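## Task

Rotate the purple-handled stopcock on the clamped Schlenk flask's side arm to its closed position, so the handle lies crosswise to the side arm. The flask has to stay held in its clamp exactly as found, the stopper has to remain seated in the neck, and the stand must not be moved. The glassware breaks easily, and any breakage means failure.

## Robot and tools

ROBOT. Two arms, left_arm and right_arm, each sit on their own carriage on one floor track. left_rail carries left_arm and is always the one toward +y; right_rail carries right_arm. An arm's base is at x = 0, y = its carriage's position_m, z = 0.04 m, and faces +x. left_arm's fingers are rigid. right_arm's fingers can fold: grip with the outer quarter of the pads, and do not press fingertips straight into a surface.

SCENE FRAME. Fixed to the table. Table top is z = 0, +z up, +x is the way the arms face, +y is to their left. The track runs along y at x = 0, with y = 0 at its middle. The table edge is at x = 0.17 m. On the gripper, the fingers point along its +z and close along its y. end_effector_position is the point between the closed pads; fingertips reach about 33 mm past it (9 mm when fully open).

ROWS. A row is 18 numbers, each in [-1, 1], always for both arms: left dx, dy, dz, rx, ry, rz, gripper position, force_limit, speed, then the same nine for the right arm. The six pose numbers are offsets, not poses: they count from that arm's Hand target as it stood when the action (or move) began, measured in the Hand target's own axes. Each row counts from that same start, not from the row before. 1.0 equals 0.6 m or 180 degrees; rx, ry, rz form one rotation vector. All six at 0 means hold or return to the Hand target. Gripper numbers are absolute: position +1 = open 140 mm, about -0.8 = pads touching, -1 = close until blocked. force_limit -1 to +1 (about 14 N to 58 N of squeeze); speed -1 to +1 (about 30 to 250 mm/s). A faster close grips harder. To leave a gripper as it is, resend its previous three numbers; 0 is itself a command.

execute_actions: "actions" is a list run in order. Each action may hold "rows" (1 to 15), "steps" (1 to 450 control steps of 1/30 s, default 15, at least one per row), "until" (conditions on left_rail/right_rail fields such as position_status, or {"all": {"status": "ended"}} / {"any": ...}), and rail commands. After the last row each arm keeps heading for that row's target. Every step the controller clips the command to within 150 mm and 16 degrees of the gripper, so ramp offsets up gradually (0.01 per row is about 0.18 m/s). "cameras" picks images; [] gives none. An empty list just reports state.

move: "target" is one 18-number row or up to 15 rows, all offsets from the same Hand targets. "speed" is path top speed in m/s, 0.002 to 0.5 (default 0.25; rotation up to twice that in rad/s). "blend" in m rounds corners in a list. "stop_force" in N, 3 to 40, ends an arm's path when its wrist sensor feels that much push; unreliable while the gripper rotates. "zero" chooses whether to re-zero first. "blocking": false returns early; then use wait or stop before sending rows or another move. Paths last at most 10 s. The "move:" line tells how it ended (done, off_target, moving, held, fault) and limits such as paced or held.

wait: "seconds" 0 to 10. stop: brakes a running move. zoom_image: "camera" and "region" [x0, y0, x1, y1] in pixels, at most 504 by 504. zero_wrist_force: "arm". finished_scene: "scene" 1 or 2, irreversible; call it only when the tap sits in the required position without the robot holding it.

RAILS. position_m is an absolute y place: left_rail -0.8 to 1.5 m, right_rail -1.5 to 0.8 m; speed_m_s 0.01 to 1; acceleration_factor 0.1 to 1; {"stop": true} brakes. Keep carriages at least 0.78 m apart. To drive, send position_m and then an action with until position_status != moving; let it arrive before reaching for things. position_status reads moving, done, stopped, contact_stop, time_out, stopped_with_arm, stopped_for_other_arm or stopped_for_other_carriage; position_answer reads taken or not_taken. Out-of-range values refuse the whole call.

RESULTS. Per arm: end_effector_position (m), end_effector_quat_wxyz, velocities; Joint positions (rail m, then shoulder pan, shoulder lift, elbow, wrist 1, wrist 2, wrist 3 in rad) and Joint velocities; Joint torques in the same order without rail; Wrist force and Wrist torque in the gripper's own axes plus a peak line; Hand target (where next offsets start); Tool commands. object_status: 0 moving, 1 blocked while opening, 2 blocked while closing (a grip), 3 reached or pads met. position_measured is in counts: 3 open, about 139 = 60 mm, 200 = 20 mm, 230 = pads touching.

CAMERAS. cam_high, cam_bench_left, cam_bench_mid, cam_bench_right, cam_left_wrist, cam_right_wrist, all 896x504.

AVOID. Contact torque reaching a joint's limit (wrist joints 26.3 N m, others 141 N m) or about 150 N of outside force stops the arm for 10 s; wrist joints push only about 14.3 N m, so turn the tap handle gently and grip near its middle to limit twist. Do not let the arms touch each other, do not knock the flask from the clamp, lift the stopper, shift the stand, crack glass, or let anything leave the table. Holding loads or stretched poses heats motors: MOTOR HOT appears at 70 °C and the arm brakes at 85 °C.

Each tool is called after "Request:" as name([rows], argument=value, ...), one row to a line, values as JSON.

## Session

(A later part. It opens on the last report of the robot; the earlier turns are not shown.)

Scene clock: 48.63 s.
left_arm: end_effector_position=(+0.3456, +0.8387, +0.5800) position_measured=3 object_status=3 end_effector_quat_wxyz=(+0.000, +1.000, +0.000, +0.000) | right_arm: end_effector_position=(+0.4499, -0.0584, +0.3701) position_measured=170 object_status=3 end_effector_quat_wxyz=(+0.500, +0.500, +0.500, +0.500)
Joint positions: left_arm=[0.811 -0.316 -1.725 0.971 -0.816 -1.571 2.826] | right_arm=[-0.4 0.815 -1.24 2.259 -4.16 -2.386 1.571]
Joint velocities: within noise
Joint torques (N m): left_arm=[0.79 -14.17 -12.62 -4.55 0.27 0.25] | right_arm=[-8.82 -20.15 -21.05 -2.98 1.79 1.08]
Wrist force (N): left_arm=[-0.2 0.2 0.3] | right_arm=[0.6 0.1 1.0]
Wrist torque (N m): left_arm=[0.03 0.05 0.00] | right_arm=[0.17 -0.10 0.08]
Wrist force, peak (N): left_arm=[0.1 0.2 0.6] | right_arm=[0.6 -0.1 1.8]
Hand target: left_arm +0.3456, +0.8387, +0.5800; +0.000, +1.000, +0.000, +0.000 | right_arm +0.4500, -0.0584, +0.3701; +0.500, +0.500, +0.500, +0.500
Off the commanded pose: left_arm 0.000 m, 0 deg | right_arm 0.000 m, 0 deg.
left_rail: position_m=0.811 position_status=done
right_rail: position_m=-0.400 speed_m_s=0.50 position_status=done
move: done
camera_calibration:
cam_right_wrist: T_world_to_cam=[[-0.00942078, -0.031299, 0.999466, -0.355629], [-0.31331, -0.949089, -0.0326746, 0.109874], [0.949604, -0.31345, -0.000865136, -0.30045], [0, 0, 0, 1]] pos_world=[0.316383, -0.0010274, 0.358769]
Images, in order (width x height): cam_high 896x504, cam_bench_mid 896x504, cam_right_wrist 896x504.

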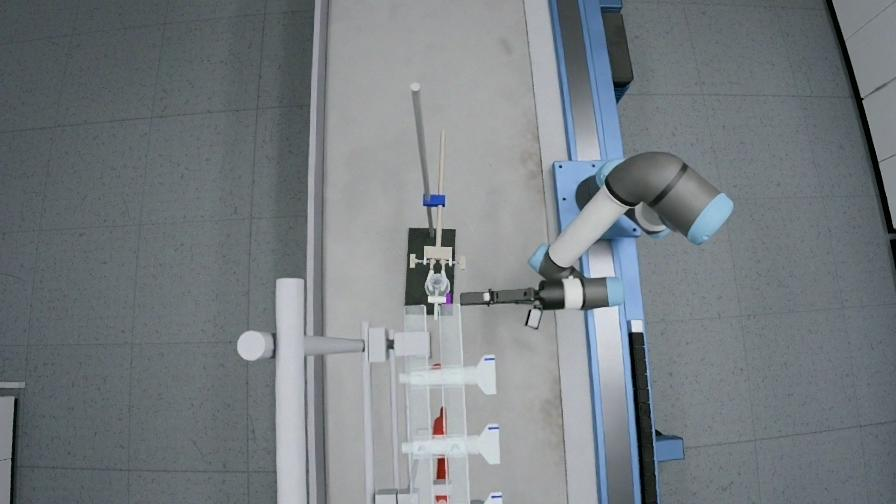

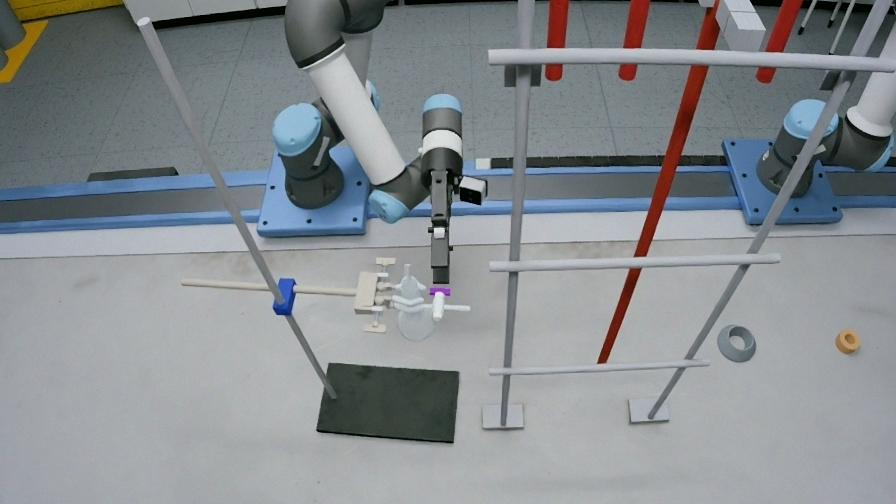

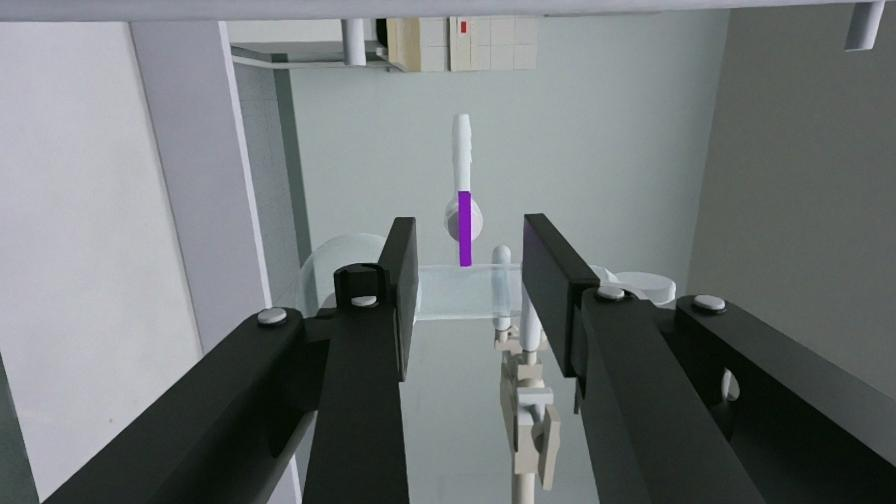

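Request:
move(target=[0,0,0,0,0,0,1,1,1, 0,-0.002,0.045,0,0,0,-0.202,-1,-0.5], speed=0.04, stop_force=8, cameras=["cam_right_wrist", "cam_bench_mid", "cam_high"])

Request:
zoom_image(camera="cam_right_wrist", region=[360, 150, 600, 330])

Request:
zoom_image(camera="cam_bench_mid", region=[410, 250, 470, 310])

Request:
zoom_image(camera="cam_high", region=[430, 280, 480, 320])

Scene clock: 61.13 s.
left_arm: end_effector_position=(+0.3456, +0.8387, +0.5800) position_measured=3 object_status=3 end_effector_quat_wxyz=(+0.000, +1.000, +0.000, +0.000) | right_arm: end_effector_position=(+0.4770, -0.0584, +0.3689) position_measured=154 object_status=3 end_effector_quat_wxyz=(+0.500, +0.500, +0.500, +0.500)
Joint positions: left_arm=[0.811 -0.316 -1.725 0.971 -0.816 -1.571 2.826] | right_arm=[-0.4 0.76 -1.218 2.228 -4.151 -2.331 1.571]
Joint velocities: within noise
Joint torques (N m): left_arm=[0.67 -14.22 -11.97 -4.56 0.26 0.18] | right_arm=[-9.72 -21.82 -20.4 -0.67 1.68 -1.62]
Wrist force (N): left_arm=[0.1 0.0 0.4] | right_arm=[0.7 0.3 1.2]
Wrist torque (N m): left_arm=[-0.01 -0.02 0.00] | right_arm=[0.23 -0.12 0.08]
Wrist force, peak (N): left_arm=[0.0 0.4 0.6] | right_arm=[0.4 -0.1 1.7]
Hand target: left_arm +0.3456, +0.8387, +0.5800; +0.000, +1.000, +0.000, +0.000 | right_arm +0.4770, -0.0584, +0.3689; +0.500, +0.500, +0.500, +0.500
Off the commanded pose: left_arm 0.000 m, 0 deg | right_arm 0.000 m, 0 deg.
left_rail: position_m=0.811 position_status=done
right_rail: position_m=-0.400 speed_m_s=0.50 position_status=done
move: done
camera_calibration:
cam_right_wrist: T_world_to_cam=[[-0.00943024, -0.0312725, 0.999466, -0.354137], [-0.313306, -0.949091, -0.0326524, 0.118316], [0.949605, -0.313447, -0.000847715, -0.326191], [0, 0, 0, 1]] pos_world=[0.343483, -0.00102597, 0.357535]
Images, in order (width x height): cam_high 896x504, cam_bench_mid 896x504, cam_right_wrist 896x504.

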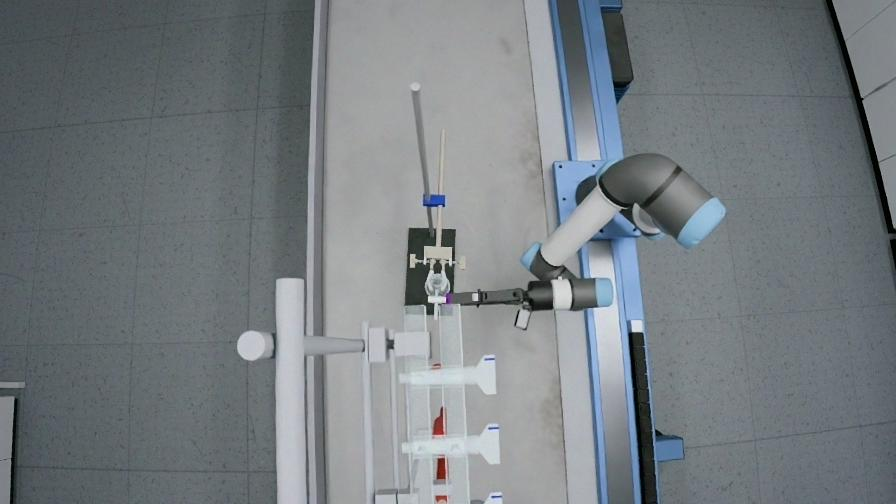

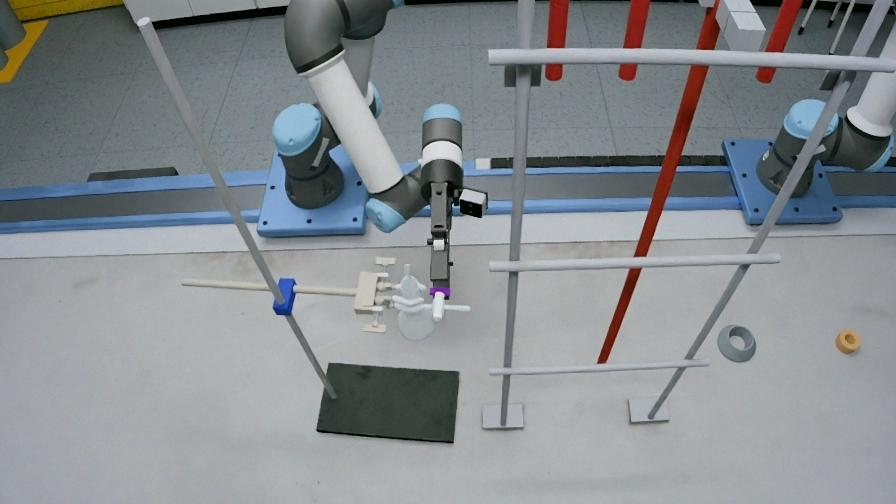

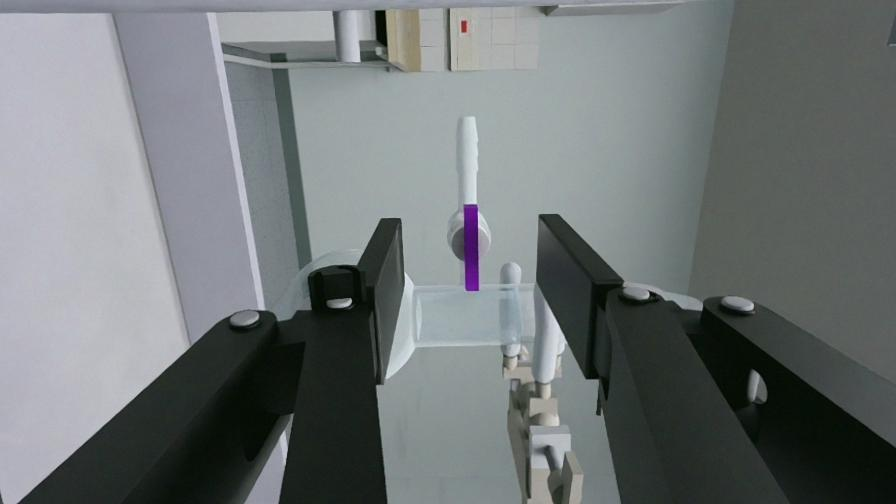

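Scaled by 2.100.

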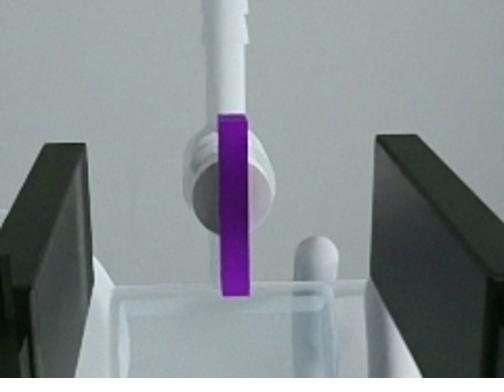

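Scaled by 8.400.

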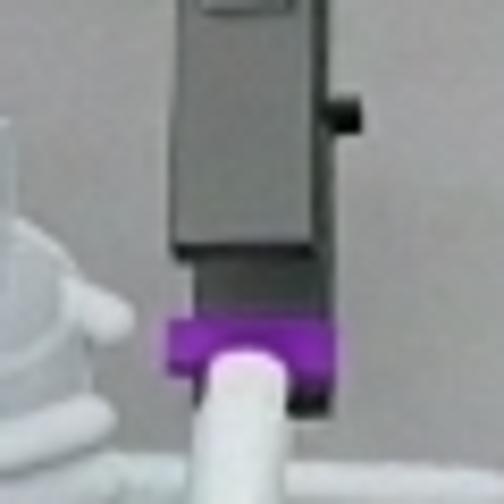

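Scaled by 10.080.

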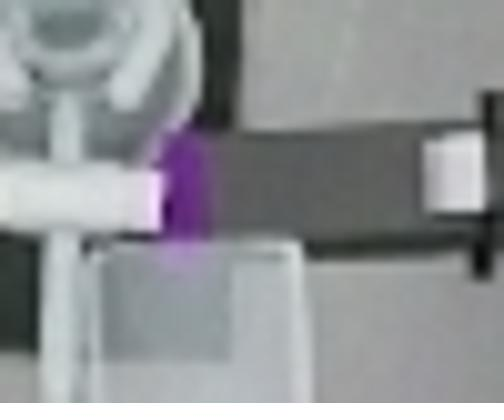

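Request:
move(target=[0,0,0,0,0,0,1,1,1, 0,0.00083,0,0,0,0.5,-0.202,-1,-0.5], speed=0.25, cameras=["cam_right_wrist", "cam_bench_mid", "cam_high"])

Request:
zoom_image(camera="cam_right_wrist", region=[360, 150, 600, 330])

Request:
zoom_image(camera="cam_bench_mid", region=[410, 250, 470, 310])

Request:
zoom_image(camera="cam_high", region=[430, 270, 490, 330])

Scene clock: 66.47 s.
left_arm: end_effector_position=(+0.3456, +0.8387, +0.5800) position_measured=3 object_status=3 end_effector_quat_wxyz=(+0.000, +1.000, +0.000, +0.000) | right_arm: end_effector_position=(+0.4770, -0.0583, +0.3694) position_measured=154 object_status=3 end_effector_quat_wxyz=(+0.000, +0.707, +0.000, +0.707)
Joint positions: left_arm=[0.811 -0.316 -1.725 0.971 -0.816 -1.571 2.826] | right_arm=[-0.4 0.76 -1.219 2.227 -4.15 -2.331 3.141]
Joint velocities: within noise
Joint torques (N m): left_arm=[0.9 -14.24 -12.09 -4.57 0.3 0.03] | right_arm=[-3.06 -36.24 -8.09 -0.65 1.55 2.37]
Wrist force (N): left_arm=[0.0 0.0 0.1] | right_arm=[1.9 -0.6 1.2]
Wrist torque (N m): left_arm=[0.01 0.01 0.01] | right_arm=[0.12 -0.51 -0.07]
Wrist force, peak (N): left_arm=[0.1 0.4 0.6] | right_arm=[2.3 -0.6 1.3]
Hand target: left_arm +0.3456, +0.8387, +0.5800; +0.000, +1.000, +0.000, +0.000 | right_arm +0.4770, -0.0584, +0.3694; +0.000, +0.707, +0.000, +0.707
Off the commanded pose: left_arm 0.000 m, 0 deg | right_arm 0.000 m, 0 deg.
left_rail: position_m=0.811 position_status=done
right_rail: position_m=-0.400 speed_m_s=0.50 position_status=done
move: done
camera_calibration:
cam_right_wrist: T_world_to_cam=[[-0.00937071, -0.999474, -0.0310363, -0.0304712], [-0.313272, 0.0324095, -0.94911, 0.51414], [0.949617, 0.000828953, -0.313411, -0.192366], [0, 0, 0, 1]] pos_world=[0.343454, -0.0469588, 0.42674]
Images, in order (width x height): cam_high 896x504, cam_bench_mid 896x504, cam_right_wrist 896x504.

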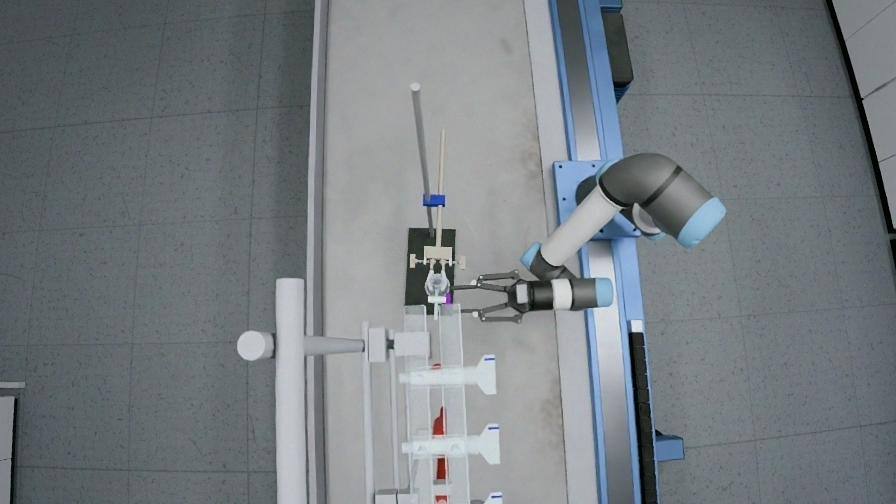

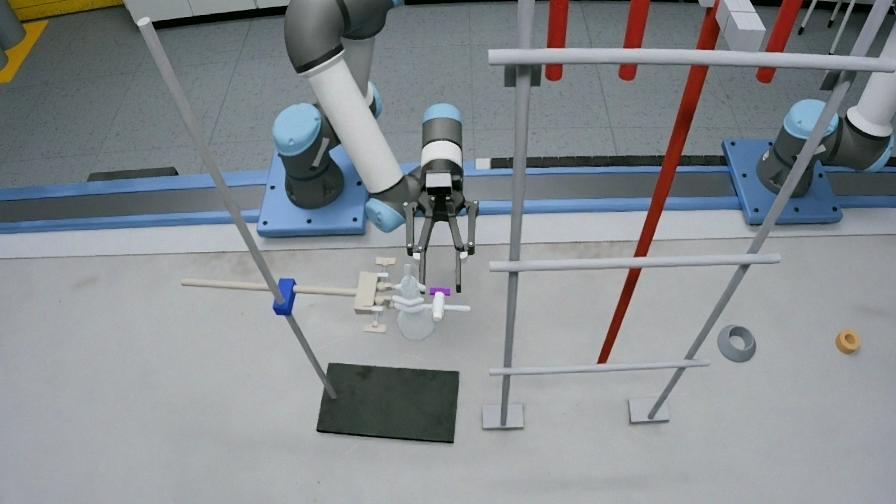

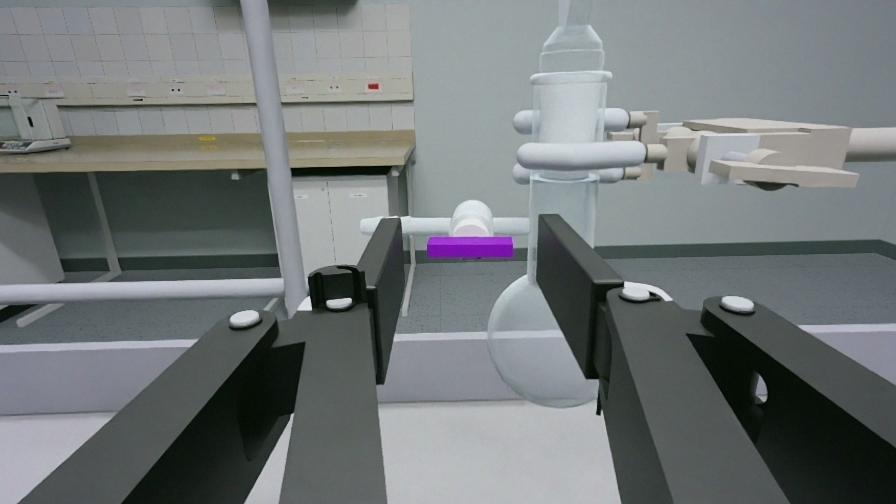

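Scaled by 2.100.

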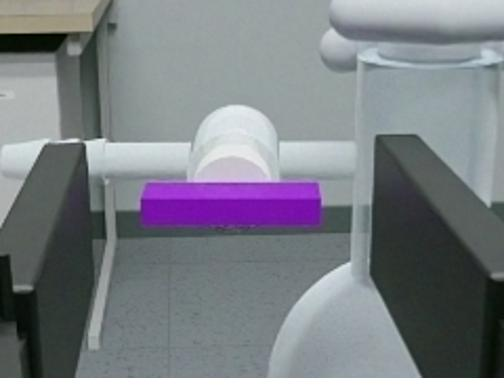

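Scaled by 8.400.

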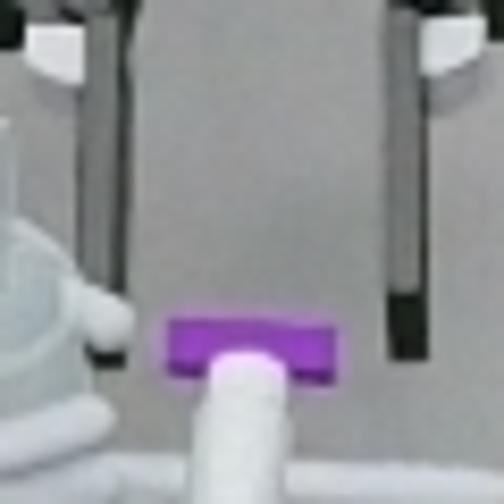

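Scaled by 8.400.

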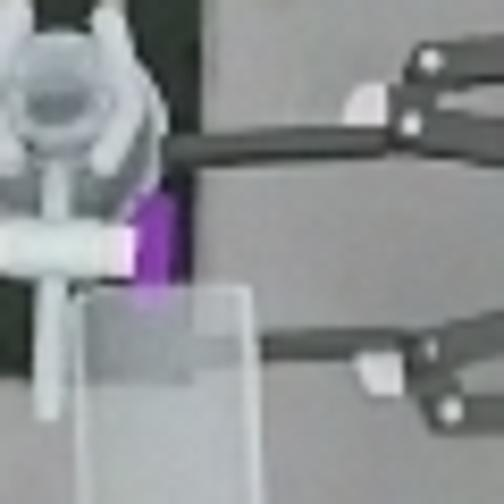

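Request:
execute_actions(actions=[], cameras=["cam_right_wrist"])

Scene clock: 69.00 s.
left_arm: end_effector_position=(+0.3456, +0.8387, +0.5800) position_measured=3 object_status=3 end_effector_quat_wxyz=(+0.000, +1.000, +0.000, +0.000) | right_arm: end_effector_position=(+0.4770, -0.0584, +0.3694) position_measured=154 object_status=3 end_effector_quat_wxyz=(+0.000, +0.707, +0.000, +0.707)
Joint positions: left_arm=[0.811 -0.316 -1.725 0.971 -0.816 -1.571 2.826] | right_arm=[-0.4 0.76 -1.219 2.227 -4.15 -2.331 3.142]
Joint velocities: within noise
Joint torques (N m): left_arm=[1.08 -14.02 -12.35 -4.41 0.34 0.13] | right_arm=[-9.32 -36.31 -13.01 -0.99 1.64 2.35]
Wrist force (N): left_arm=[0.0 0.3 0.4] | right_arm=[2.0 -0.5 1.0]
Wrist torque (N m): left_arm=[0.08 0.00 0.00] | right_arm=[0.14 -0.55 -0.07]
Wrist force, peak (N): left_arm=[-0.2 0.2 0.6] | right_arm=[2.1 -0.8 1.3]
Hand target: left_arm +0.3456, +0.8387, +0.5800; +0.000, +1.000, +0.000, +0.000 | right_arm +0.4770, -0.0584, +0.3694; +0.000, +0.707, +0.000, +0.707
Tool commands: left_gripper/position=+1.0 left_gripper/force_limit=+1.0 left_gripper/speed=+1.0 right_gripper/position=-0.202 right_gripper/force_limit=-1.0 right_gripper/speed=-0.5
Off the commanded pose: left_arm 0.000 m, 0 deg | right_arm 0.000 m, 0 deg.
left_rail: position_m=0.811 position_status=done
right_rail: position_m=-0.400 speed_m_s=0.50 position_status=done
camera_calibration:
cam_right_wrist: T_world_to_cam=[[-0.00942542, -0.999467, -0.0312562, -0.0303932], [-0.313301, 0.0326354, -0.949093, 0.514167], [0.949607, 0.000847006, -0.313442, -0.192371], [0, 0, 0, 1]] pos_world=[0.34348, -0.0469942, 0.426745]
Images, in order (width x height): cam_right_wrist 896x504.

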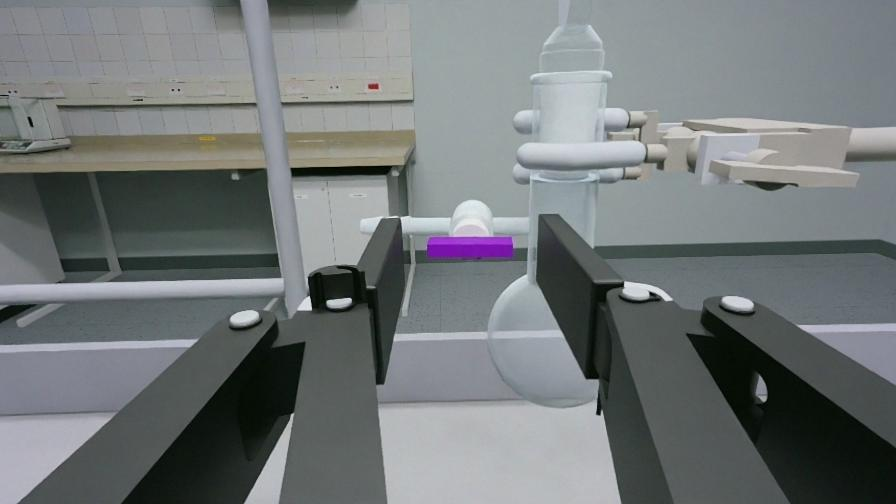

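Request:
move(target=[0,0,0,0,0,0,1,1,1, 0,0,0,0,0,-0.5,-0.202,-1,-0.5], speed=0.25, cameras=["cam_right_wrist"])

Request:
zoom_image(camera="cam_right_wrist", region=[360, 150, 600, 330])

Scene clock: 73.33 s.
left_arm: end_effector_position=(+0.3456, +0.8387, +0.5800) position_measured=3 object_status=3 end_effector_quat_wxyz=(+0.000, +1.000, +0.000, +0.000) | right_arm: end_effector_position=(+0.4770, -0.0583, +0.3694) position_measured=154 object_status=3 end_effector_quat_wxyz=(+0.500, +0.500, +0.500, +0.500)
Joint positions: left_arm=[0.811 -0.316 -1.725 0.971 -0.816 -1.571 2.826] | right_arm=[-0.4 0.76 -1.219 2.227 -4.15 -2.331 1.571]
Joint velocities: within noise
Joint torques (N m): left_arm=[1.22 -14.4 -11.99 -4.51 0.34 0.12] | right_arm=[-2.6 -21.58 -21.11 -3.09 1.63 -2.06]
Wrist force (N): left_arm=[0.0 0.0 0.2] | right_arm=[0.4 0.2 1.2]
Wrist torque (N m): left_arm=[0.00 -0.01 0.00] | right_arm=[0.20 -0.07 0.07]
Wrist force, peak (N): left_arm=[-0.1 0.3 0.6] | right_arm=[2.2 -0.8 1.3]
Hand target: left_arm +0.3456, +0.8387, +0.5800; +0.000, +1.000, +0.000, +0.000 | right_arm +0.4770, -0.0584, +0.3694; +0.500, +0.500, +0.500, +0.500
Off the commanded pose: left_arm 0.000 m, 0 deg | right_arm 0.000 m, 0 deg.
left_rail: position_m=0.811 position_status=done
right_rail: position_m=-0.400 speed_m_s=0.50 position_status=done
move: done
camera_calibration:
cam_right_wrist: T_world_to_cam=[[-0.00939615, -0.0315064, 0.999459, -0.354666], [-0.313258, -0.949099, -0.0328639, 0.118405], [0.949622, -0.313397, -0.000951749, -0.326124], [0, 0, 0, 1]] pos_world=[0.343453, -0.0010027, 0.358055]
Images, in order (width x height): cam_right_wrist 896x504.

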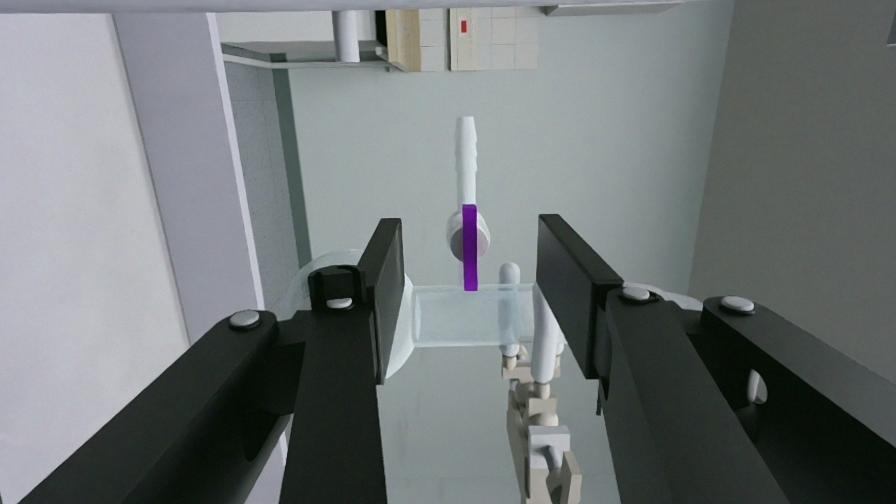

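Scaled by 2.100.

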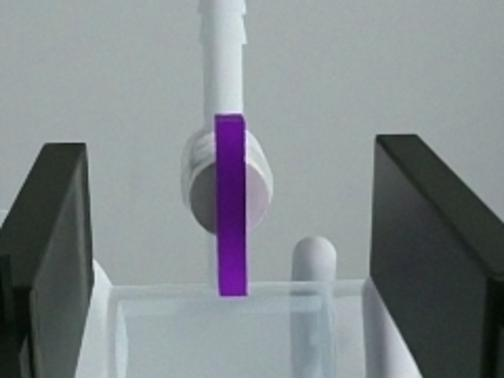

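Request:
move(target=[0,0,0,0,0,0,1,1,1, 0,-0.0003,0.00833,0,0,0,-0.202,-1,-0.5], speed=0.01, stop_force=5, cameras=["cam_right_wrist", "cam_bench_right"])

Request:
zoom_image(camera="cam_right_wrist", region=[360, 150, 600, 330])

Scene clock: 82.13 s.
left_arm: end_effector_position=(+0.3456, +0.8387, +0.5800) position_measured=3 object_status=3 end_effector_quat_wxyz=(+0.000, +1.000, +0.000, +0.000) | right_arm: end_effector_position=(+0.4820, -0.0584, +0.3692) position_measured=154 object_status=3 end_effector_quat_wxyz=(+0.500, +0.500, +0.500, +0.500)
Joint positions: left_arm=[0.811 -0.316 -1.725 0.971 -0.816 -1.571 2.826] | right_arm=[-0.4 0.751 -1.215 2.221 -4.148 -2.321 1.571]
Joint velocities: within noise
Joint torques (N m): left_arm=[0.66 -14.6 -12.49 -4.55 0.34 0.18] | right_arm=[-8.39 -21.88 -21.6 -0.67 1.64 -1.85]
Wrist force (N): left_arm=[0.1 0.1 0.3] | right_arm=[0.7 0.3 1.3]
Wrist torque (N m): left_arm=[0.03 -0.02 0.00] | right_arm=[0.21 -0.12 0.08]
Wrist force, peak (N): left_arm=[0.0 0.3 0.6] | right_arm=[0.6 0.6 1.7]
Hand target: left_arm +0.3456, +0.8387, +0.5800; +0.000, +1.000, +0.000, +0.000 | right_arm +0.4820, -0.0584, +0.3692; +0.500, +0.500, +0.500, +0.500
Off the commanded pose: left_arm 0.000 m, 0 deg | right_arm 0.000 m, 0 deg.
left_rail: position_m=0.811 position_status=done
right_rail: position_m=-0.400 speed_m_s=0.50 position_status=done
move: done
camera_calibration:
cam_right_wrist: T_world_to_cam=[[-0.0094303, -0.0312702, 0.999466, -0.354408], [-0.313306, -0.949091, -0.0326502, 0.119891], [0.949605, -0.313447, -0.000846934, -0.330937], [0, 0, 0, 1]] pos_world=[0.34848, -0.00102596, 0.357853]
Images, in order (width x height): cam_bench_right 896x504, cam_right_wrist 896x504.

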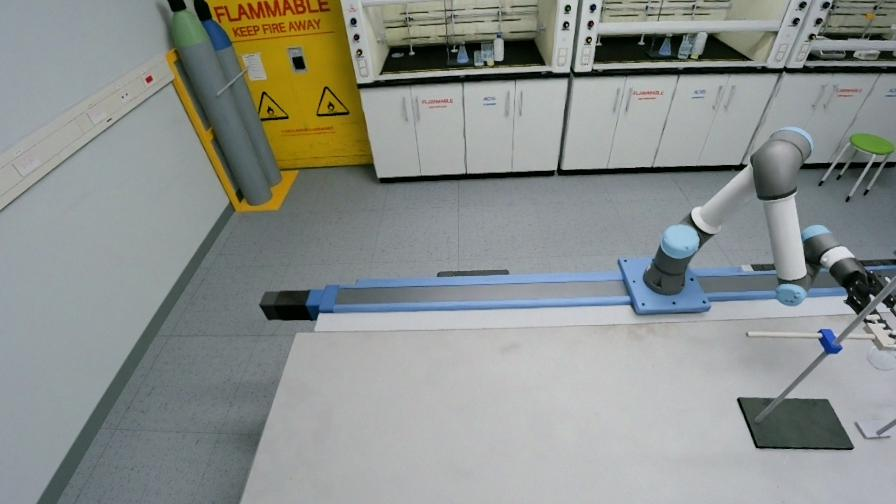

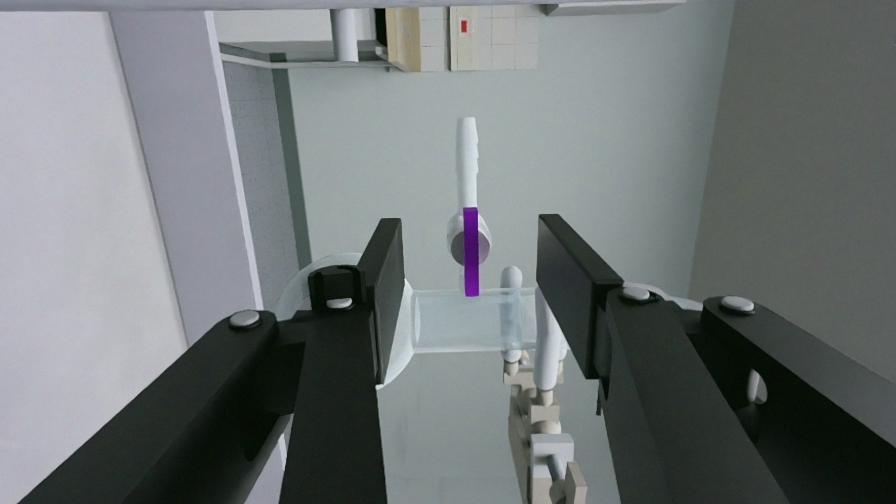

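Scaled by 2.100.

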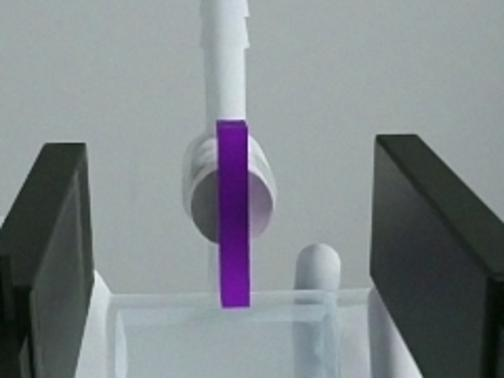

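Request:
execute_actions([
  {"rows": [[0,0,0,0,0,0,1,1,1, 0,0,0,0,0,0,-0.635,-1,-1]], "steps": 50},
], cameras=["cam_right_wrist", "cam_bench_mid", "cam_high"])

Request:
zoom_image(camera="cam_right_wrist", region=[360, 150, 600, 330])

Scene clock: 85.50 s.
left_arm: end_effector_position=(+0.3456, +0.8387, +0.5800) position_measured=3 object_status=3 end_effector_quat_wxyz=(+0.000, +1.000, +0.000, +0.000) | right_arm: end_effector_position=(+0.4820, -0.0584, +0.3692) position_measured=209 object_status=3 end_effector_quat_wxyz=(+0.500, +0.500, +0.500, +0.500)
Joint positions: left_arm=[0.811 -0.316 -1.725 0.971 -0.816 -1.571 2.826] | right_arm=[-0.4 0.751 -1.215 2.221 -4.148 -2.321 1.571]
Joint velocities: within noise
Joint torques (N m): left_arm=[1.27 -14.54 -12.55 -4.46 0.38 0.17] | right_arm=[-9.14 -22.45 -15.02 -1.27 1.63 -2.05]
Wrist force (N): left_arm=[-0.1 -0.2 0.3] | right_arm=[0.6 0.2 1.1]
Wrist torque (N m): left_arm=[-0.03 0.02 0.00] | right_arm=[0.20 -0.10 0.07]
Wrist force, peak (N): left_arm=[0.2 0.4 0.6] | right_arm=[1.1 0.4 1.5]
Hand target: left_arm +0.3456, +0.8387, +0.5800; +0.000, +1.000, +0.000, +0.000 | right_arm +0.4820, -0.0584, +0.3692; +0.500, +0.500, +0.500, +0.500
Off the commanded pose: left_arm 0.000 m, 0 deg | right_arm 0.000 m, 0 deg.
left_rail: position_m=0.811 position_status=done
right_rail: position_m=-0.400 speed_m_s=0.50 position_status=done
camera_calibration:
cam_right_wrist: T_world_to_cam=[[-0.00943035, -0.03127, 0.999466, -0.354407], [-0.313307, -0.94909, -0.0326501, 0.119891], [0.949605, -0.313448, -0.000846864, -0.330938], [0, 0, 0, 1]] pos_world=[0.348481, -0.00102616, 0.357853]
Images, in order (width x height): cam_high 896x504, cam_bench_mid 896x504, cam_right_wrist 896x504.

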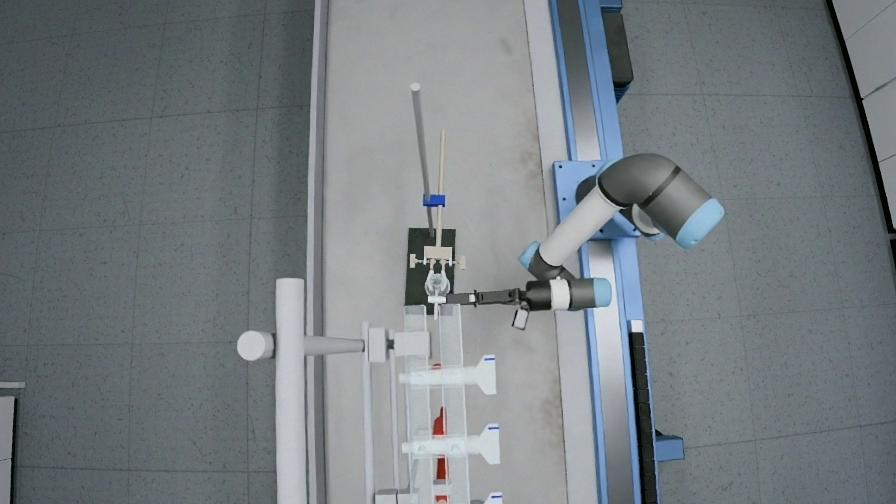

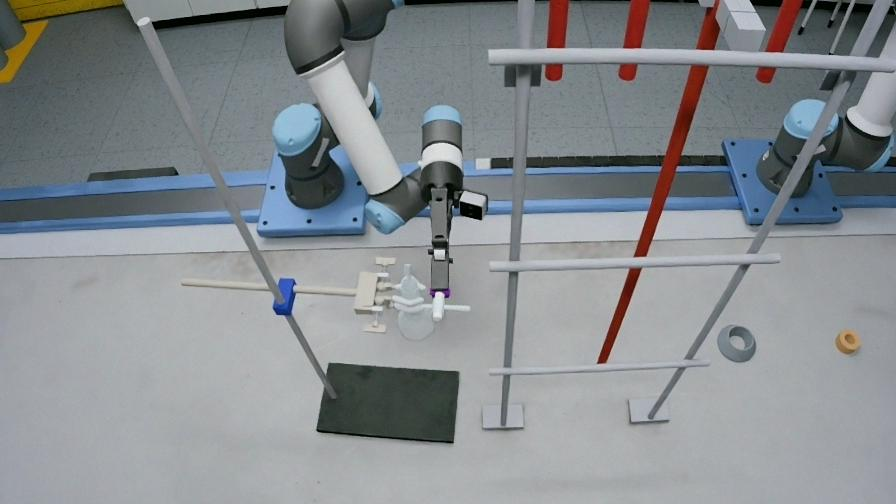

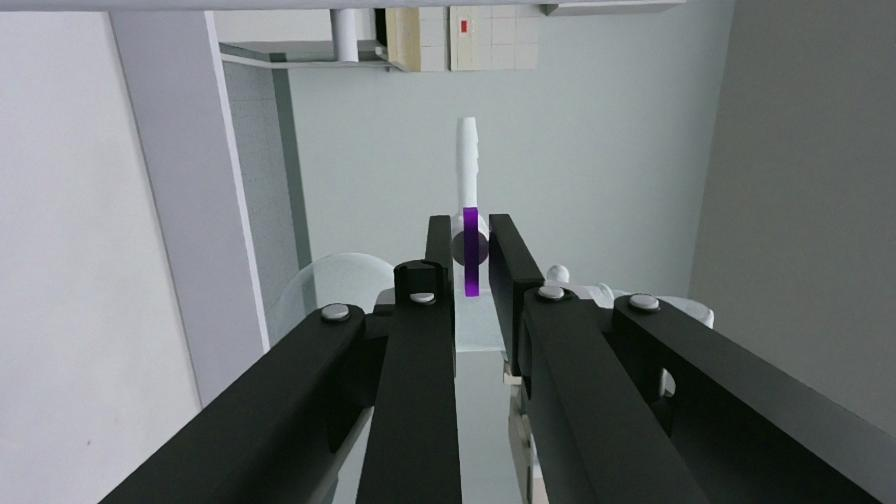

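Scaled by 2.100.

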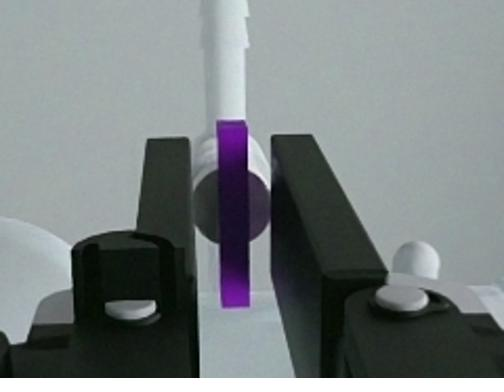

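Request:
zoom_image(camera="cam_high", region=[410, 270, 490, 330])

Request:
zoom_image(camera="cam_bench_mid", region=[400, 260, 480, 320])

Scaled by 6.300.

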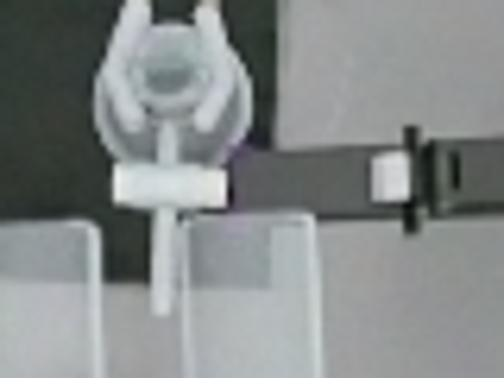

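Scaled by 6.300.

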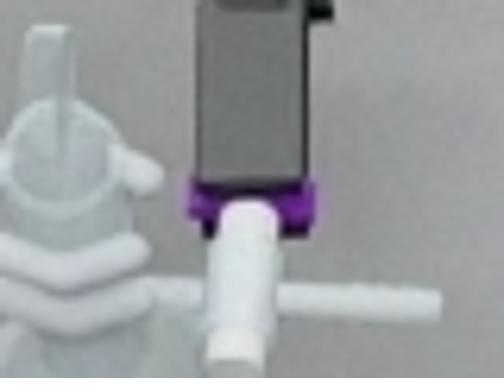

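Request:
zero_wrist_force(arm="right_arm")

Request:
execute_actions([
  {"rows": [[0,0,0,0,0,0,1,1,1, 0,0,0,0,0,0,-1,-1,-1]], "steps": 60},
], cameras=["cam_right_wrist", "cam_bench_mid"])

Request:
zoom_image(camera="cam_right_wrist", region=[360, 150, 600, 330])

Wrist force sensor zeroed.

Scene clock: 92.23 s.
left_arm: end_effector_position=(+0.3456, +0.8387, +0.5800) position_measured=3 object_status=3 end_effector_quat_wxyz=(+0.000, +1.000, +0.000, +0.000) | right_arm: end_effector_position=(+0.4820, -0.0584, +0.3692) position_measured=223 object_status=2 end_effector_quat_wxyz=(+0.500, +0.500, +0.500, +0.500)
Joint positions: left_arm=[0.811 -0.316 -1.725 0.971 -0.816 -1.571 2.826] | right_arm=[-0.4 0.751 -1.215 2.221 -4.148 -2.321 1.571]
Joint velocities: within noise
Joint torques (N m): left_arm=[1.41 -14.65 -12.14 -4.52 0.43 0.22] | right_arm=[-7.26 -23.58 -7.24 -2 -0.33 -1.88]
Wrist force (N, zeroed by zero_wrist_force on right_arm): left_arm=[-0.2 0.0 0.3] | right_arm=[0.4 2.1 -0.1]
Wrist torque (N m, zeroed by zero_wrist_force on right_arm): left_arm=[0.00 0.04 0.00] | right_arm=[-0.05 0.00 -0.06]
Wrist force, peak (N, zeroed by zero_wrist_force on right_arm): left_arm=[0.1 0.3 0.6] | right_arm=[0.6 2.4 0.0]
Hand target: left_arm +0.3456, +0.8387, +0.5800; +0.000, +1.000, +0.000, +0.000 | right_arm +0.4820, -0.0584, +0.3692; +0.500, +0.500, +0.500, +0.500
Off the commanded pose: left_arm 0.000 m, 0 deg | right_arm 0.000 m, 0 deg.
left_rail: position_m=0.811 position_status=done
right_rail: position_m=-0.400 speed_m_s=0.50 position_status=done
camera_calibration:
cam_right_wrist: T_world_to_cam=[[-0.00942604, -0.0312663, 0.999467, -0.354407], [-0.313307, -0.949091, -0.0326452, 0.119888], [0.949605, -0.313447, -0.000849766, -0.330936], [0, 0, 0, 1]] pos_world=[0.34848, -0.00102697, 0.35785]
Images, in order (width x height): cam_bench_mid 896x504, cam_right_wrist 896x504.

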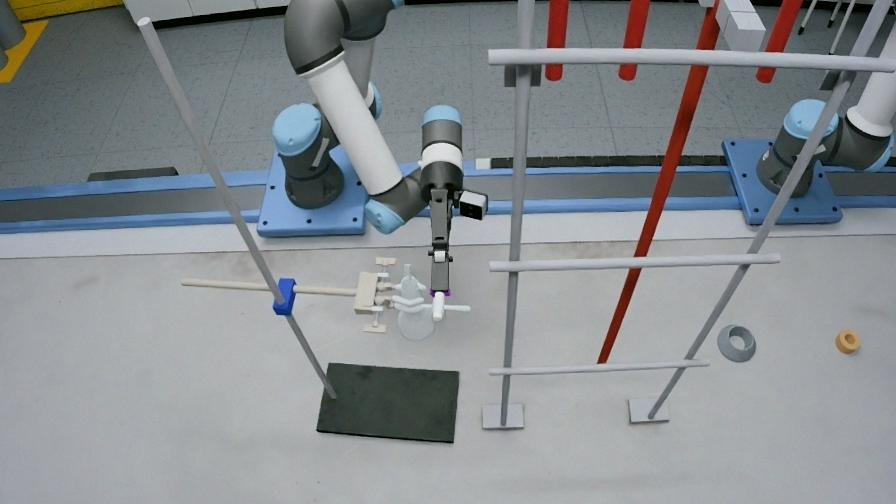

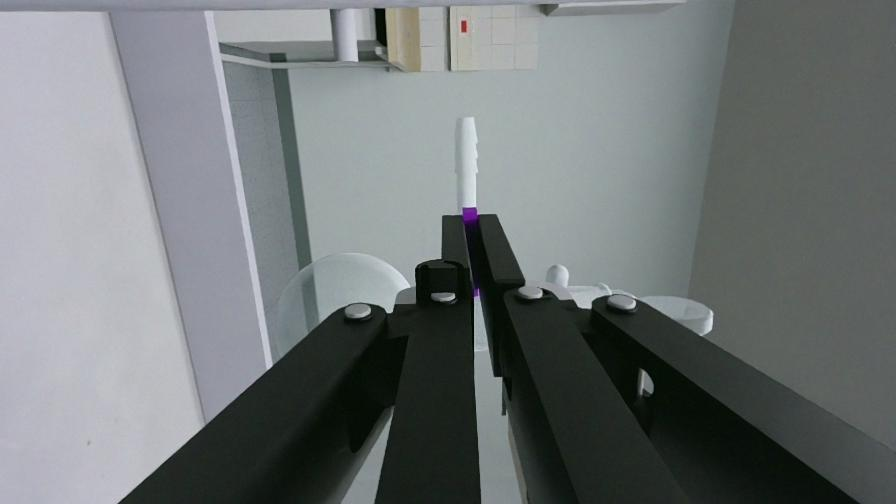

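Scaled by 2.100.

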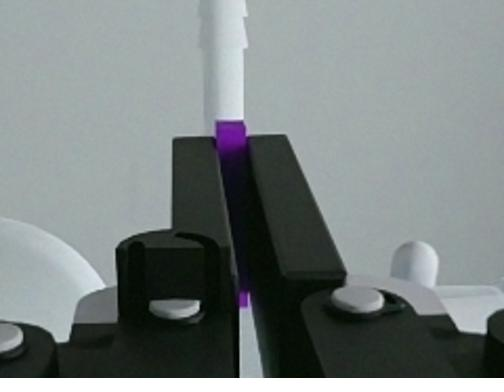

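Request:
execute_actions([
  {"rows": [[0,0,0,0,0,0,1,1,1, 0,0.0002,0,0,0,0,-1,-1,-1],[0,0,0,0,0,0,1,1,1, 0,0.0004,0,0,0,0,-1,-1,-1]], "steps": 20},
], cameras=[])

Scene clock: 93.63 s.
left_arm: end_effector_position=(+0.3456, +0.8387, +0.5800) position_measured=3 object_status=3 end_effector_quat_wxyz=(+0.000, +1.000, +0.000, +0.000) | right_arm: end_effector_position=(+0.4820, -0.0584, +0.3695) position_measured=223 object_status=2 end_effector_quat_wxyz=(+0.500, +0.500, +0.500, +0.500)
Joint positions: left_arm=[0.811 -0.316 -1.725 0.971 -0.816 -1.571 2.826] | right_arm=[-0.4 0.751 -1.215 2.221 -4.147 -2.321 1.571]
Joint velocities: within noise
Joint torques (N m): left_arm=[1.56 -15.03 -12.41 -4.49 0.42 0.13] | right_arm=[-8.85 -36.91 -20.69 -0.57 -0.38 -1.81]
Wrist force (N, zeroed by zero_wrist_force on right_arm): left_arm=[0.0 -0.1 0.3] | right_arm=[-0.2 0.7 0.0]
Wrist torque (N m, zeroed by zero_wrist_force on right_arm): left_arm=[-0.03 0.00 0.00] | right_arm=[0.00 0.06 -0.01]
Wrist force, peak (N, zeroed by zero_wrist_force on right_arm): left_arm=[0.1 0.5 0.6] | right_arm=[0.2 2.3 0.2]
Hand target: left_arm +0.3456, +0.8387, +0.5800; +0.000, +1.000, +0.000, +0.000 | right_arm +0.4820, -0.0584, +0.3695; +0.500, +0.500, +0.500, +0.500
Off the commanded pose: left_arm 0.000 m, 0 deg | right_arm 0.000 m, 0 deg.
left_rail: position_m=0.811 position_status=done
right_rail: position_m=-0.400 speed_m_s=0.50 position_status=done
No camera images: "cameras" was empty.

Request:
move(target=[0,0,0,0,0,0,1,1,1, 0,0.0002,0,0,0,0.0333,-1,-1,-1], speed=0.05, cameras=["cam_right_wrist"])

Request:
zoom_image(camera="cam_right_wrist", region=[360, 150, 600, 330])

Scene clock: 96.03 s.
left_arm: end_effector_position=(+0.3456, +0.8387, +0.5800) position_measured=3 object_status=3 end_effector_quat_wxyz=(+0.000, +1.000, +0.000, +0.000) | right_arm: end_effector_position=(+0.4820, -0.0584, +0.3696) position_measured=223 object_status=2 end_effector_quat_wxyz=(+0.473, +0.525, +0.473, +0.525)
Joint positions: left_arm=[0.811 -0.316 -1.725 0.971 -0.816 -1.571 2.826] | right_arm=[-0.4 0.751 -1.216 2.221 -4.147 -2.321 1.675]
Joint velocities: within noise
Joint torques (N m): left_arm=[1.29 -14.96 -12.79 -4.49 0.33 0.14] | right_arm=[-6.99 -36.02 -18.1 -0.37 -0.36 2.69]
Wrist force (N, zeroed by zero_wrist_force on right_arm): left_arm=[-0.1 0.1 0.3] | right_arm=[1.3 1.0 -0.2]
Wrist torque (N m, zeroed by zero_wrist_force on right_arm): left_arm=[0.02 0.02 0.01] | right_arm=[-0.08 -0.07 -0.16]
Wrist force, peak (N, zeroed by zero_wrist_force on right_arm): left_arm=[-0.2 0.2 0.6] | right_arm=[1.1 1.7 0.4]
Hand target: left_arm +0.3456, +0.8387, +0.5800; +0.000, +1.000, +0.000, +0.000 | right_arm +0.4820, -0.0584, +0.3696; +0.473, +0.525, +0.473, +0.525
Off the commanded pose: left_arm 0.000 m, 0 deg | right_arm 0.000 m, 0 deg.
left_rail: position_m=0.811 position_status=done
right_rail: position_m=-0.400 speed_m_s=0.50 position_status=done
move: done
camera_calibration:
cam_right_wrist: T_world_to_cam=[[-0.0094522, -0.135251, 0.990766, -0.357616], [-0.313305, -0.94052, -0.131381, 0.156895], [0.949605, -0.311654, -0.033485, -0.318772], [0, 0, 0, 1]] pos_world=[0.348483, -0.000151361, 0.364253]
Images, in order (width x height): cam_right_wrist 896x504.

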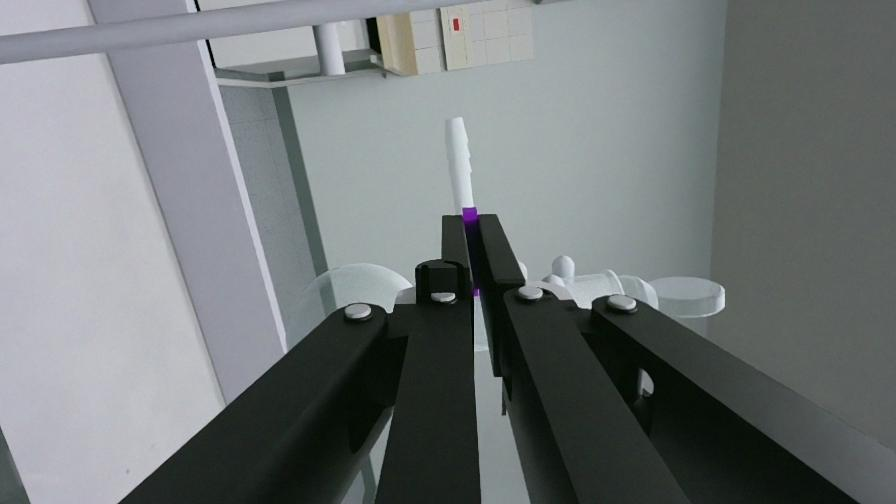

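Scaled by 2.100.

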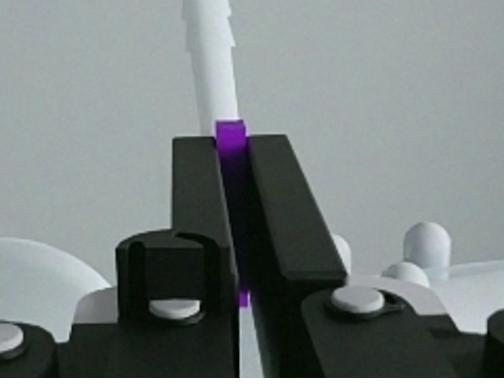

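Request:
move(target=[0,0,0,0,0,0,1,1,1, 0.0003,0.0003,0,0,0,0.0333,-1,-1,-1], speed=0.05, cameras=["cam_right_wrist"])

Request:
zoom_image(camera="cam_right_wrist", region=[360, 150, 600, 330])

Scene clock: 98.80 s.
left_arm: end_effector_position=(+0.3456, +0.8387, +0.5800) position_measured=3 object_status=3 end_effector_quat_wxyz=(+0.000, +1.000, +0.000, +0.000) | right_arm: end_effector_position=(+0.4820, -0.0582, +0.3698) position_measured=223 object_status=2 end_effector_quat_wxyz=(+0.445, +0.549, +0.445, +0.549)
Joint positions: left_arm=[0.811 -0.316 -1.725 0.971 -0.816 -1.571 2.826] | right_arm=[-0.4 0.751 -1.216 2.22 -4.146 -2.322 1.78]
Joint velocities: within noise
Joint torques (N m): left_arm=[1.46 -15.28 -12.04 -4.51 0.32 0.17] | right_arm=[9.86 -37.08 -20.36 -0.57 -1.1 2.5]
Wrist force (N, zeroed by zero_wrist_force on right_arm): left_arm=[0.1 0.3 0.4] | right_arm=[0.2 0.2 -0.3]
Wrist torque (N m, zeroed by zero_wrist_force on right_arm): left_arm=[0.05 -0.02 0.00] | right_arm=[-0.13 -0.17 -0.17]
Wrist force, peak (N, zeroed by zero_wrist_force on right_arm): left_arm=[0.0 0.2 0.7] | right_arm=[1.6 1.0 0.0]
Hand target: left_arm +0.3456, +0.8387, +0.5800; +0.000, +1.000, +0.000, +0.000 | right_arm +0.4820, -0.0582, +0.3698; +0.445, +0.549, +0.445, +0.549
Off the commanded pose: left_arm 0.000 m, 0 deg | right_arm 0.000 m, 0 deg.
left_rail: position_m=0.811 position_status=done
right_rail: position_m=-0.400 speed_m_s=0.50 position_status=done
move: done
camera_calibration:
cam_right_wrist: T_world_to_cam=[[-0.00944343, -0.237964, 0.971228, -0.356543], [-0.313304, -0.921662, -0.228866, 0.194215], [0.949606, -0.306451, -0.0658516, -0.306443], [0, 0, 0, 1]] pos_world=[0.348481, 0.000246236, 0.370554]
Images, in order (width x height): cam_right_wrist 896x504.

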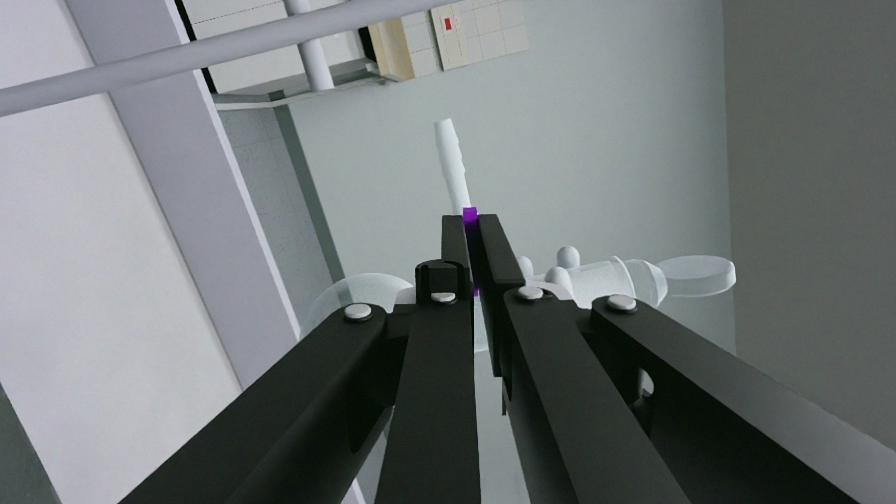

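Scaled by 2.100.

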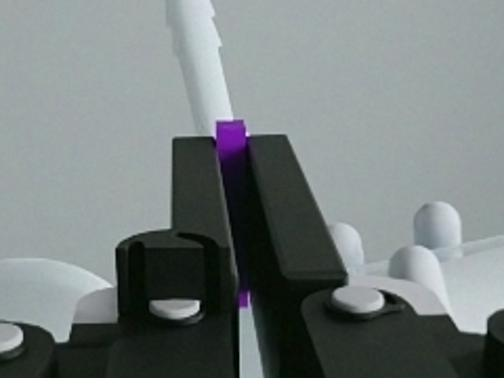

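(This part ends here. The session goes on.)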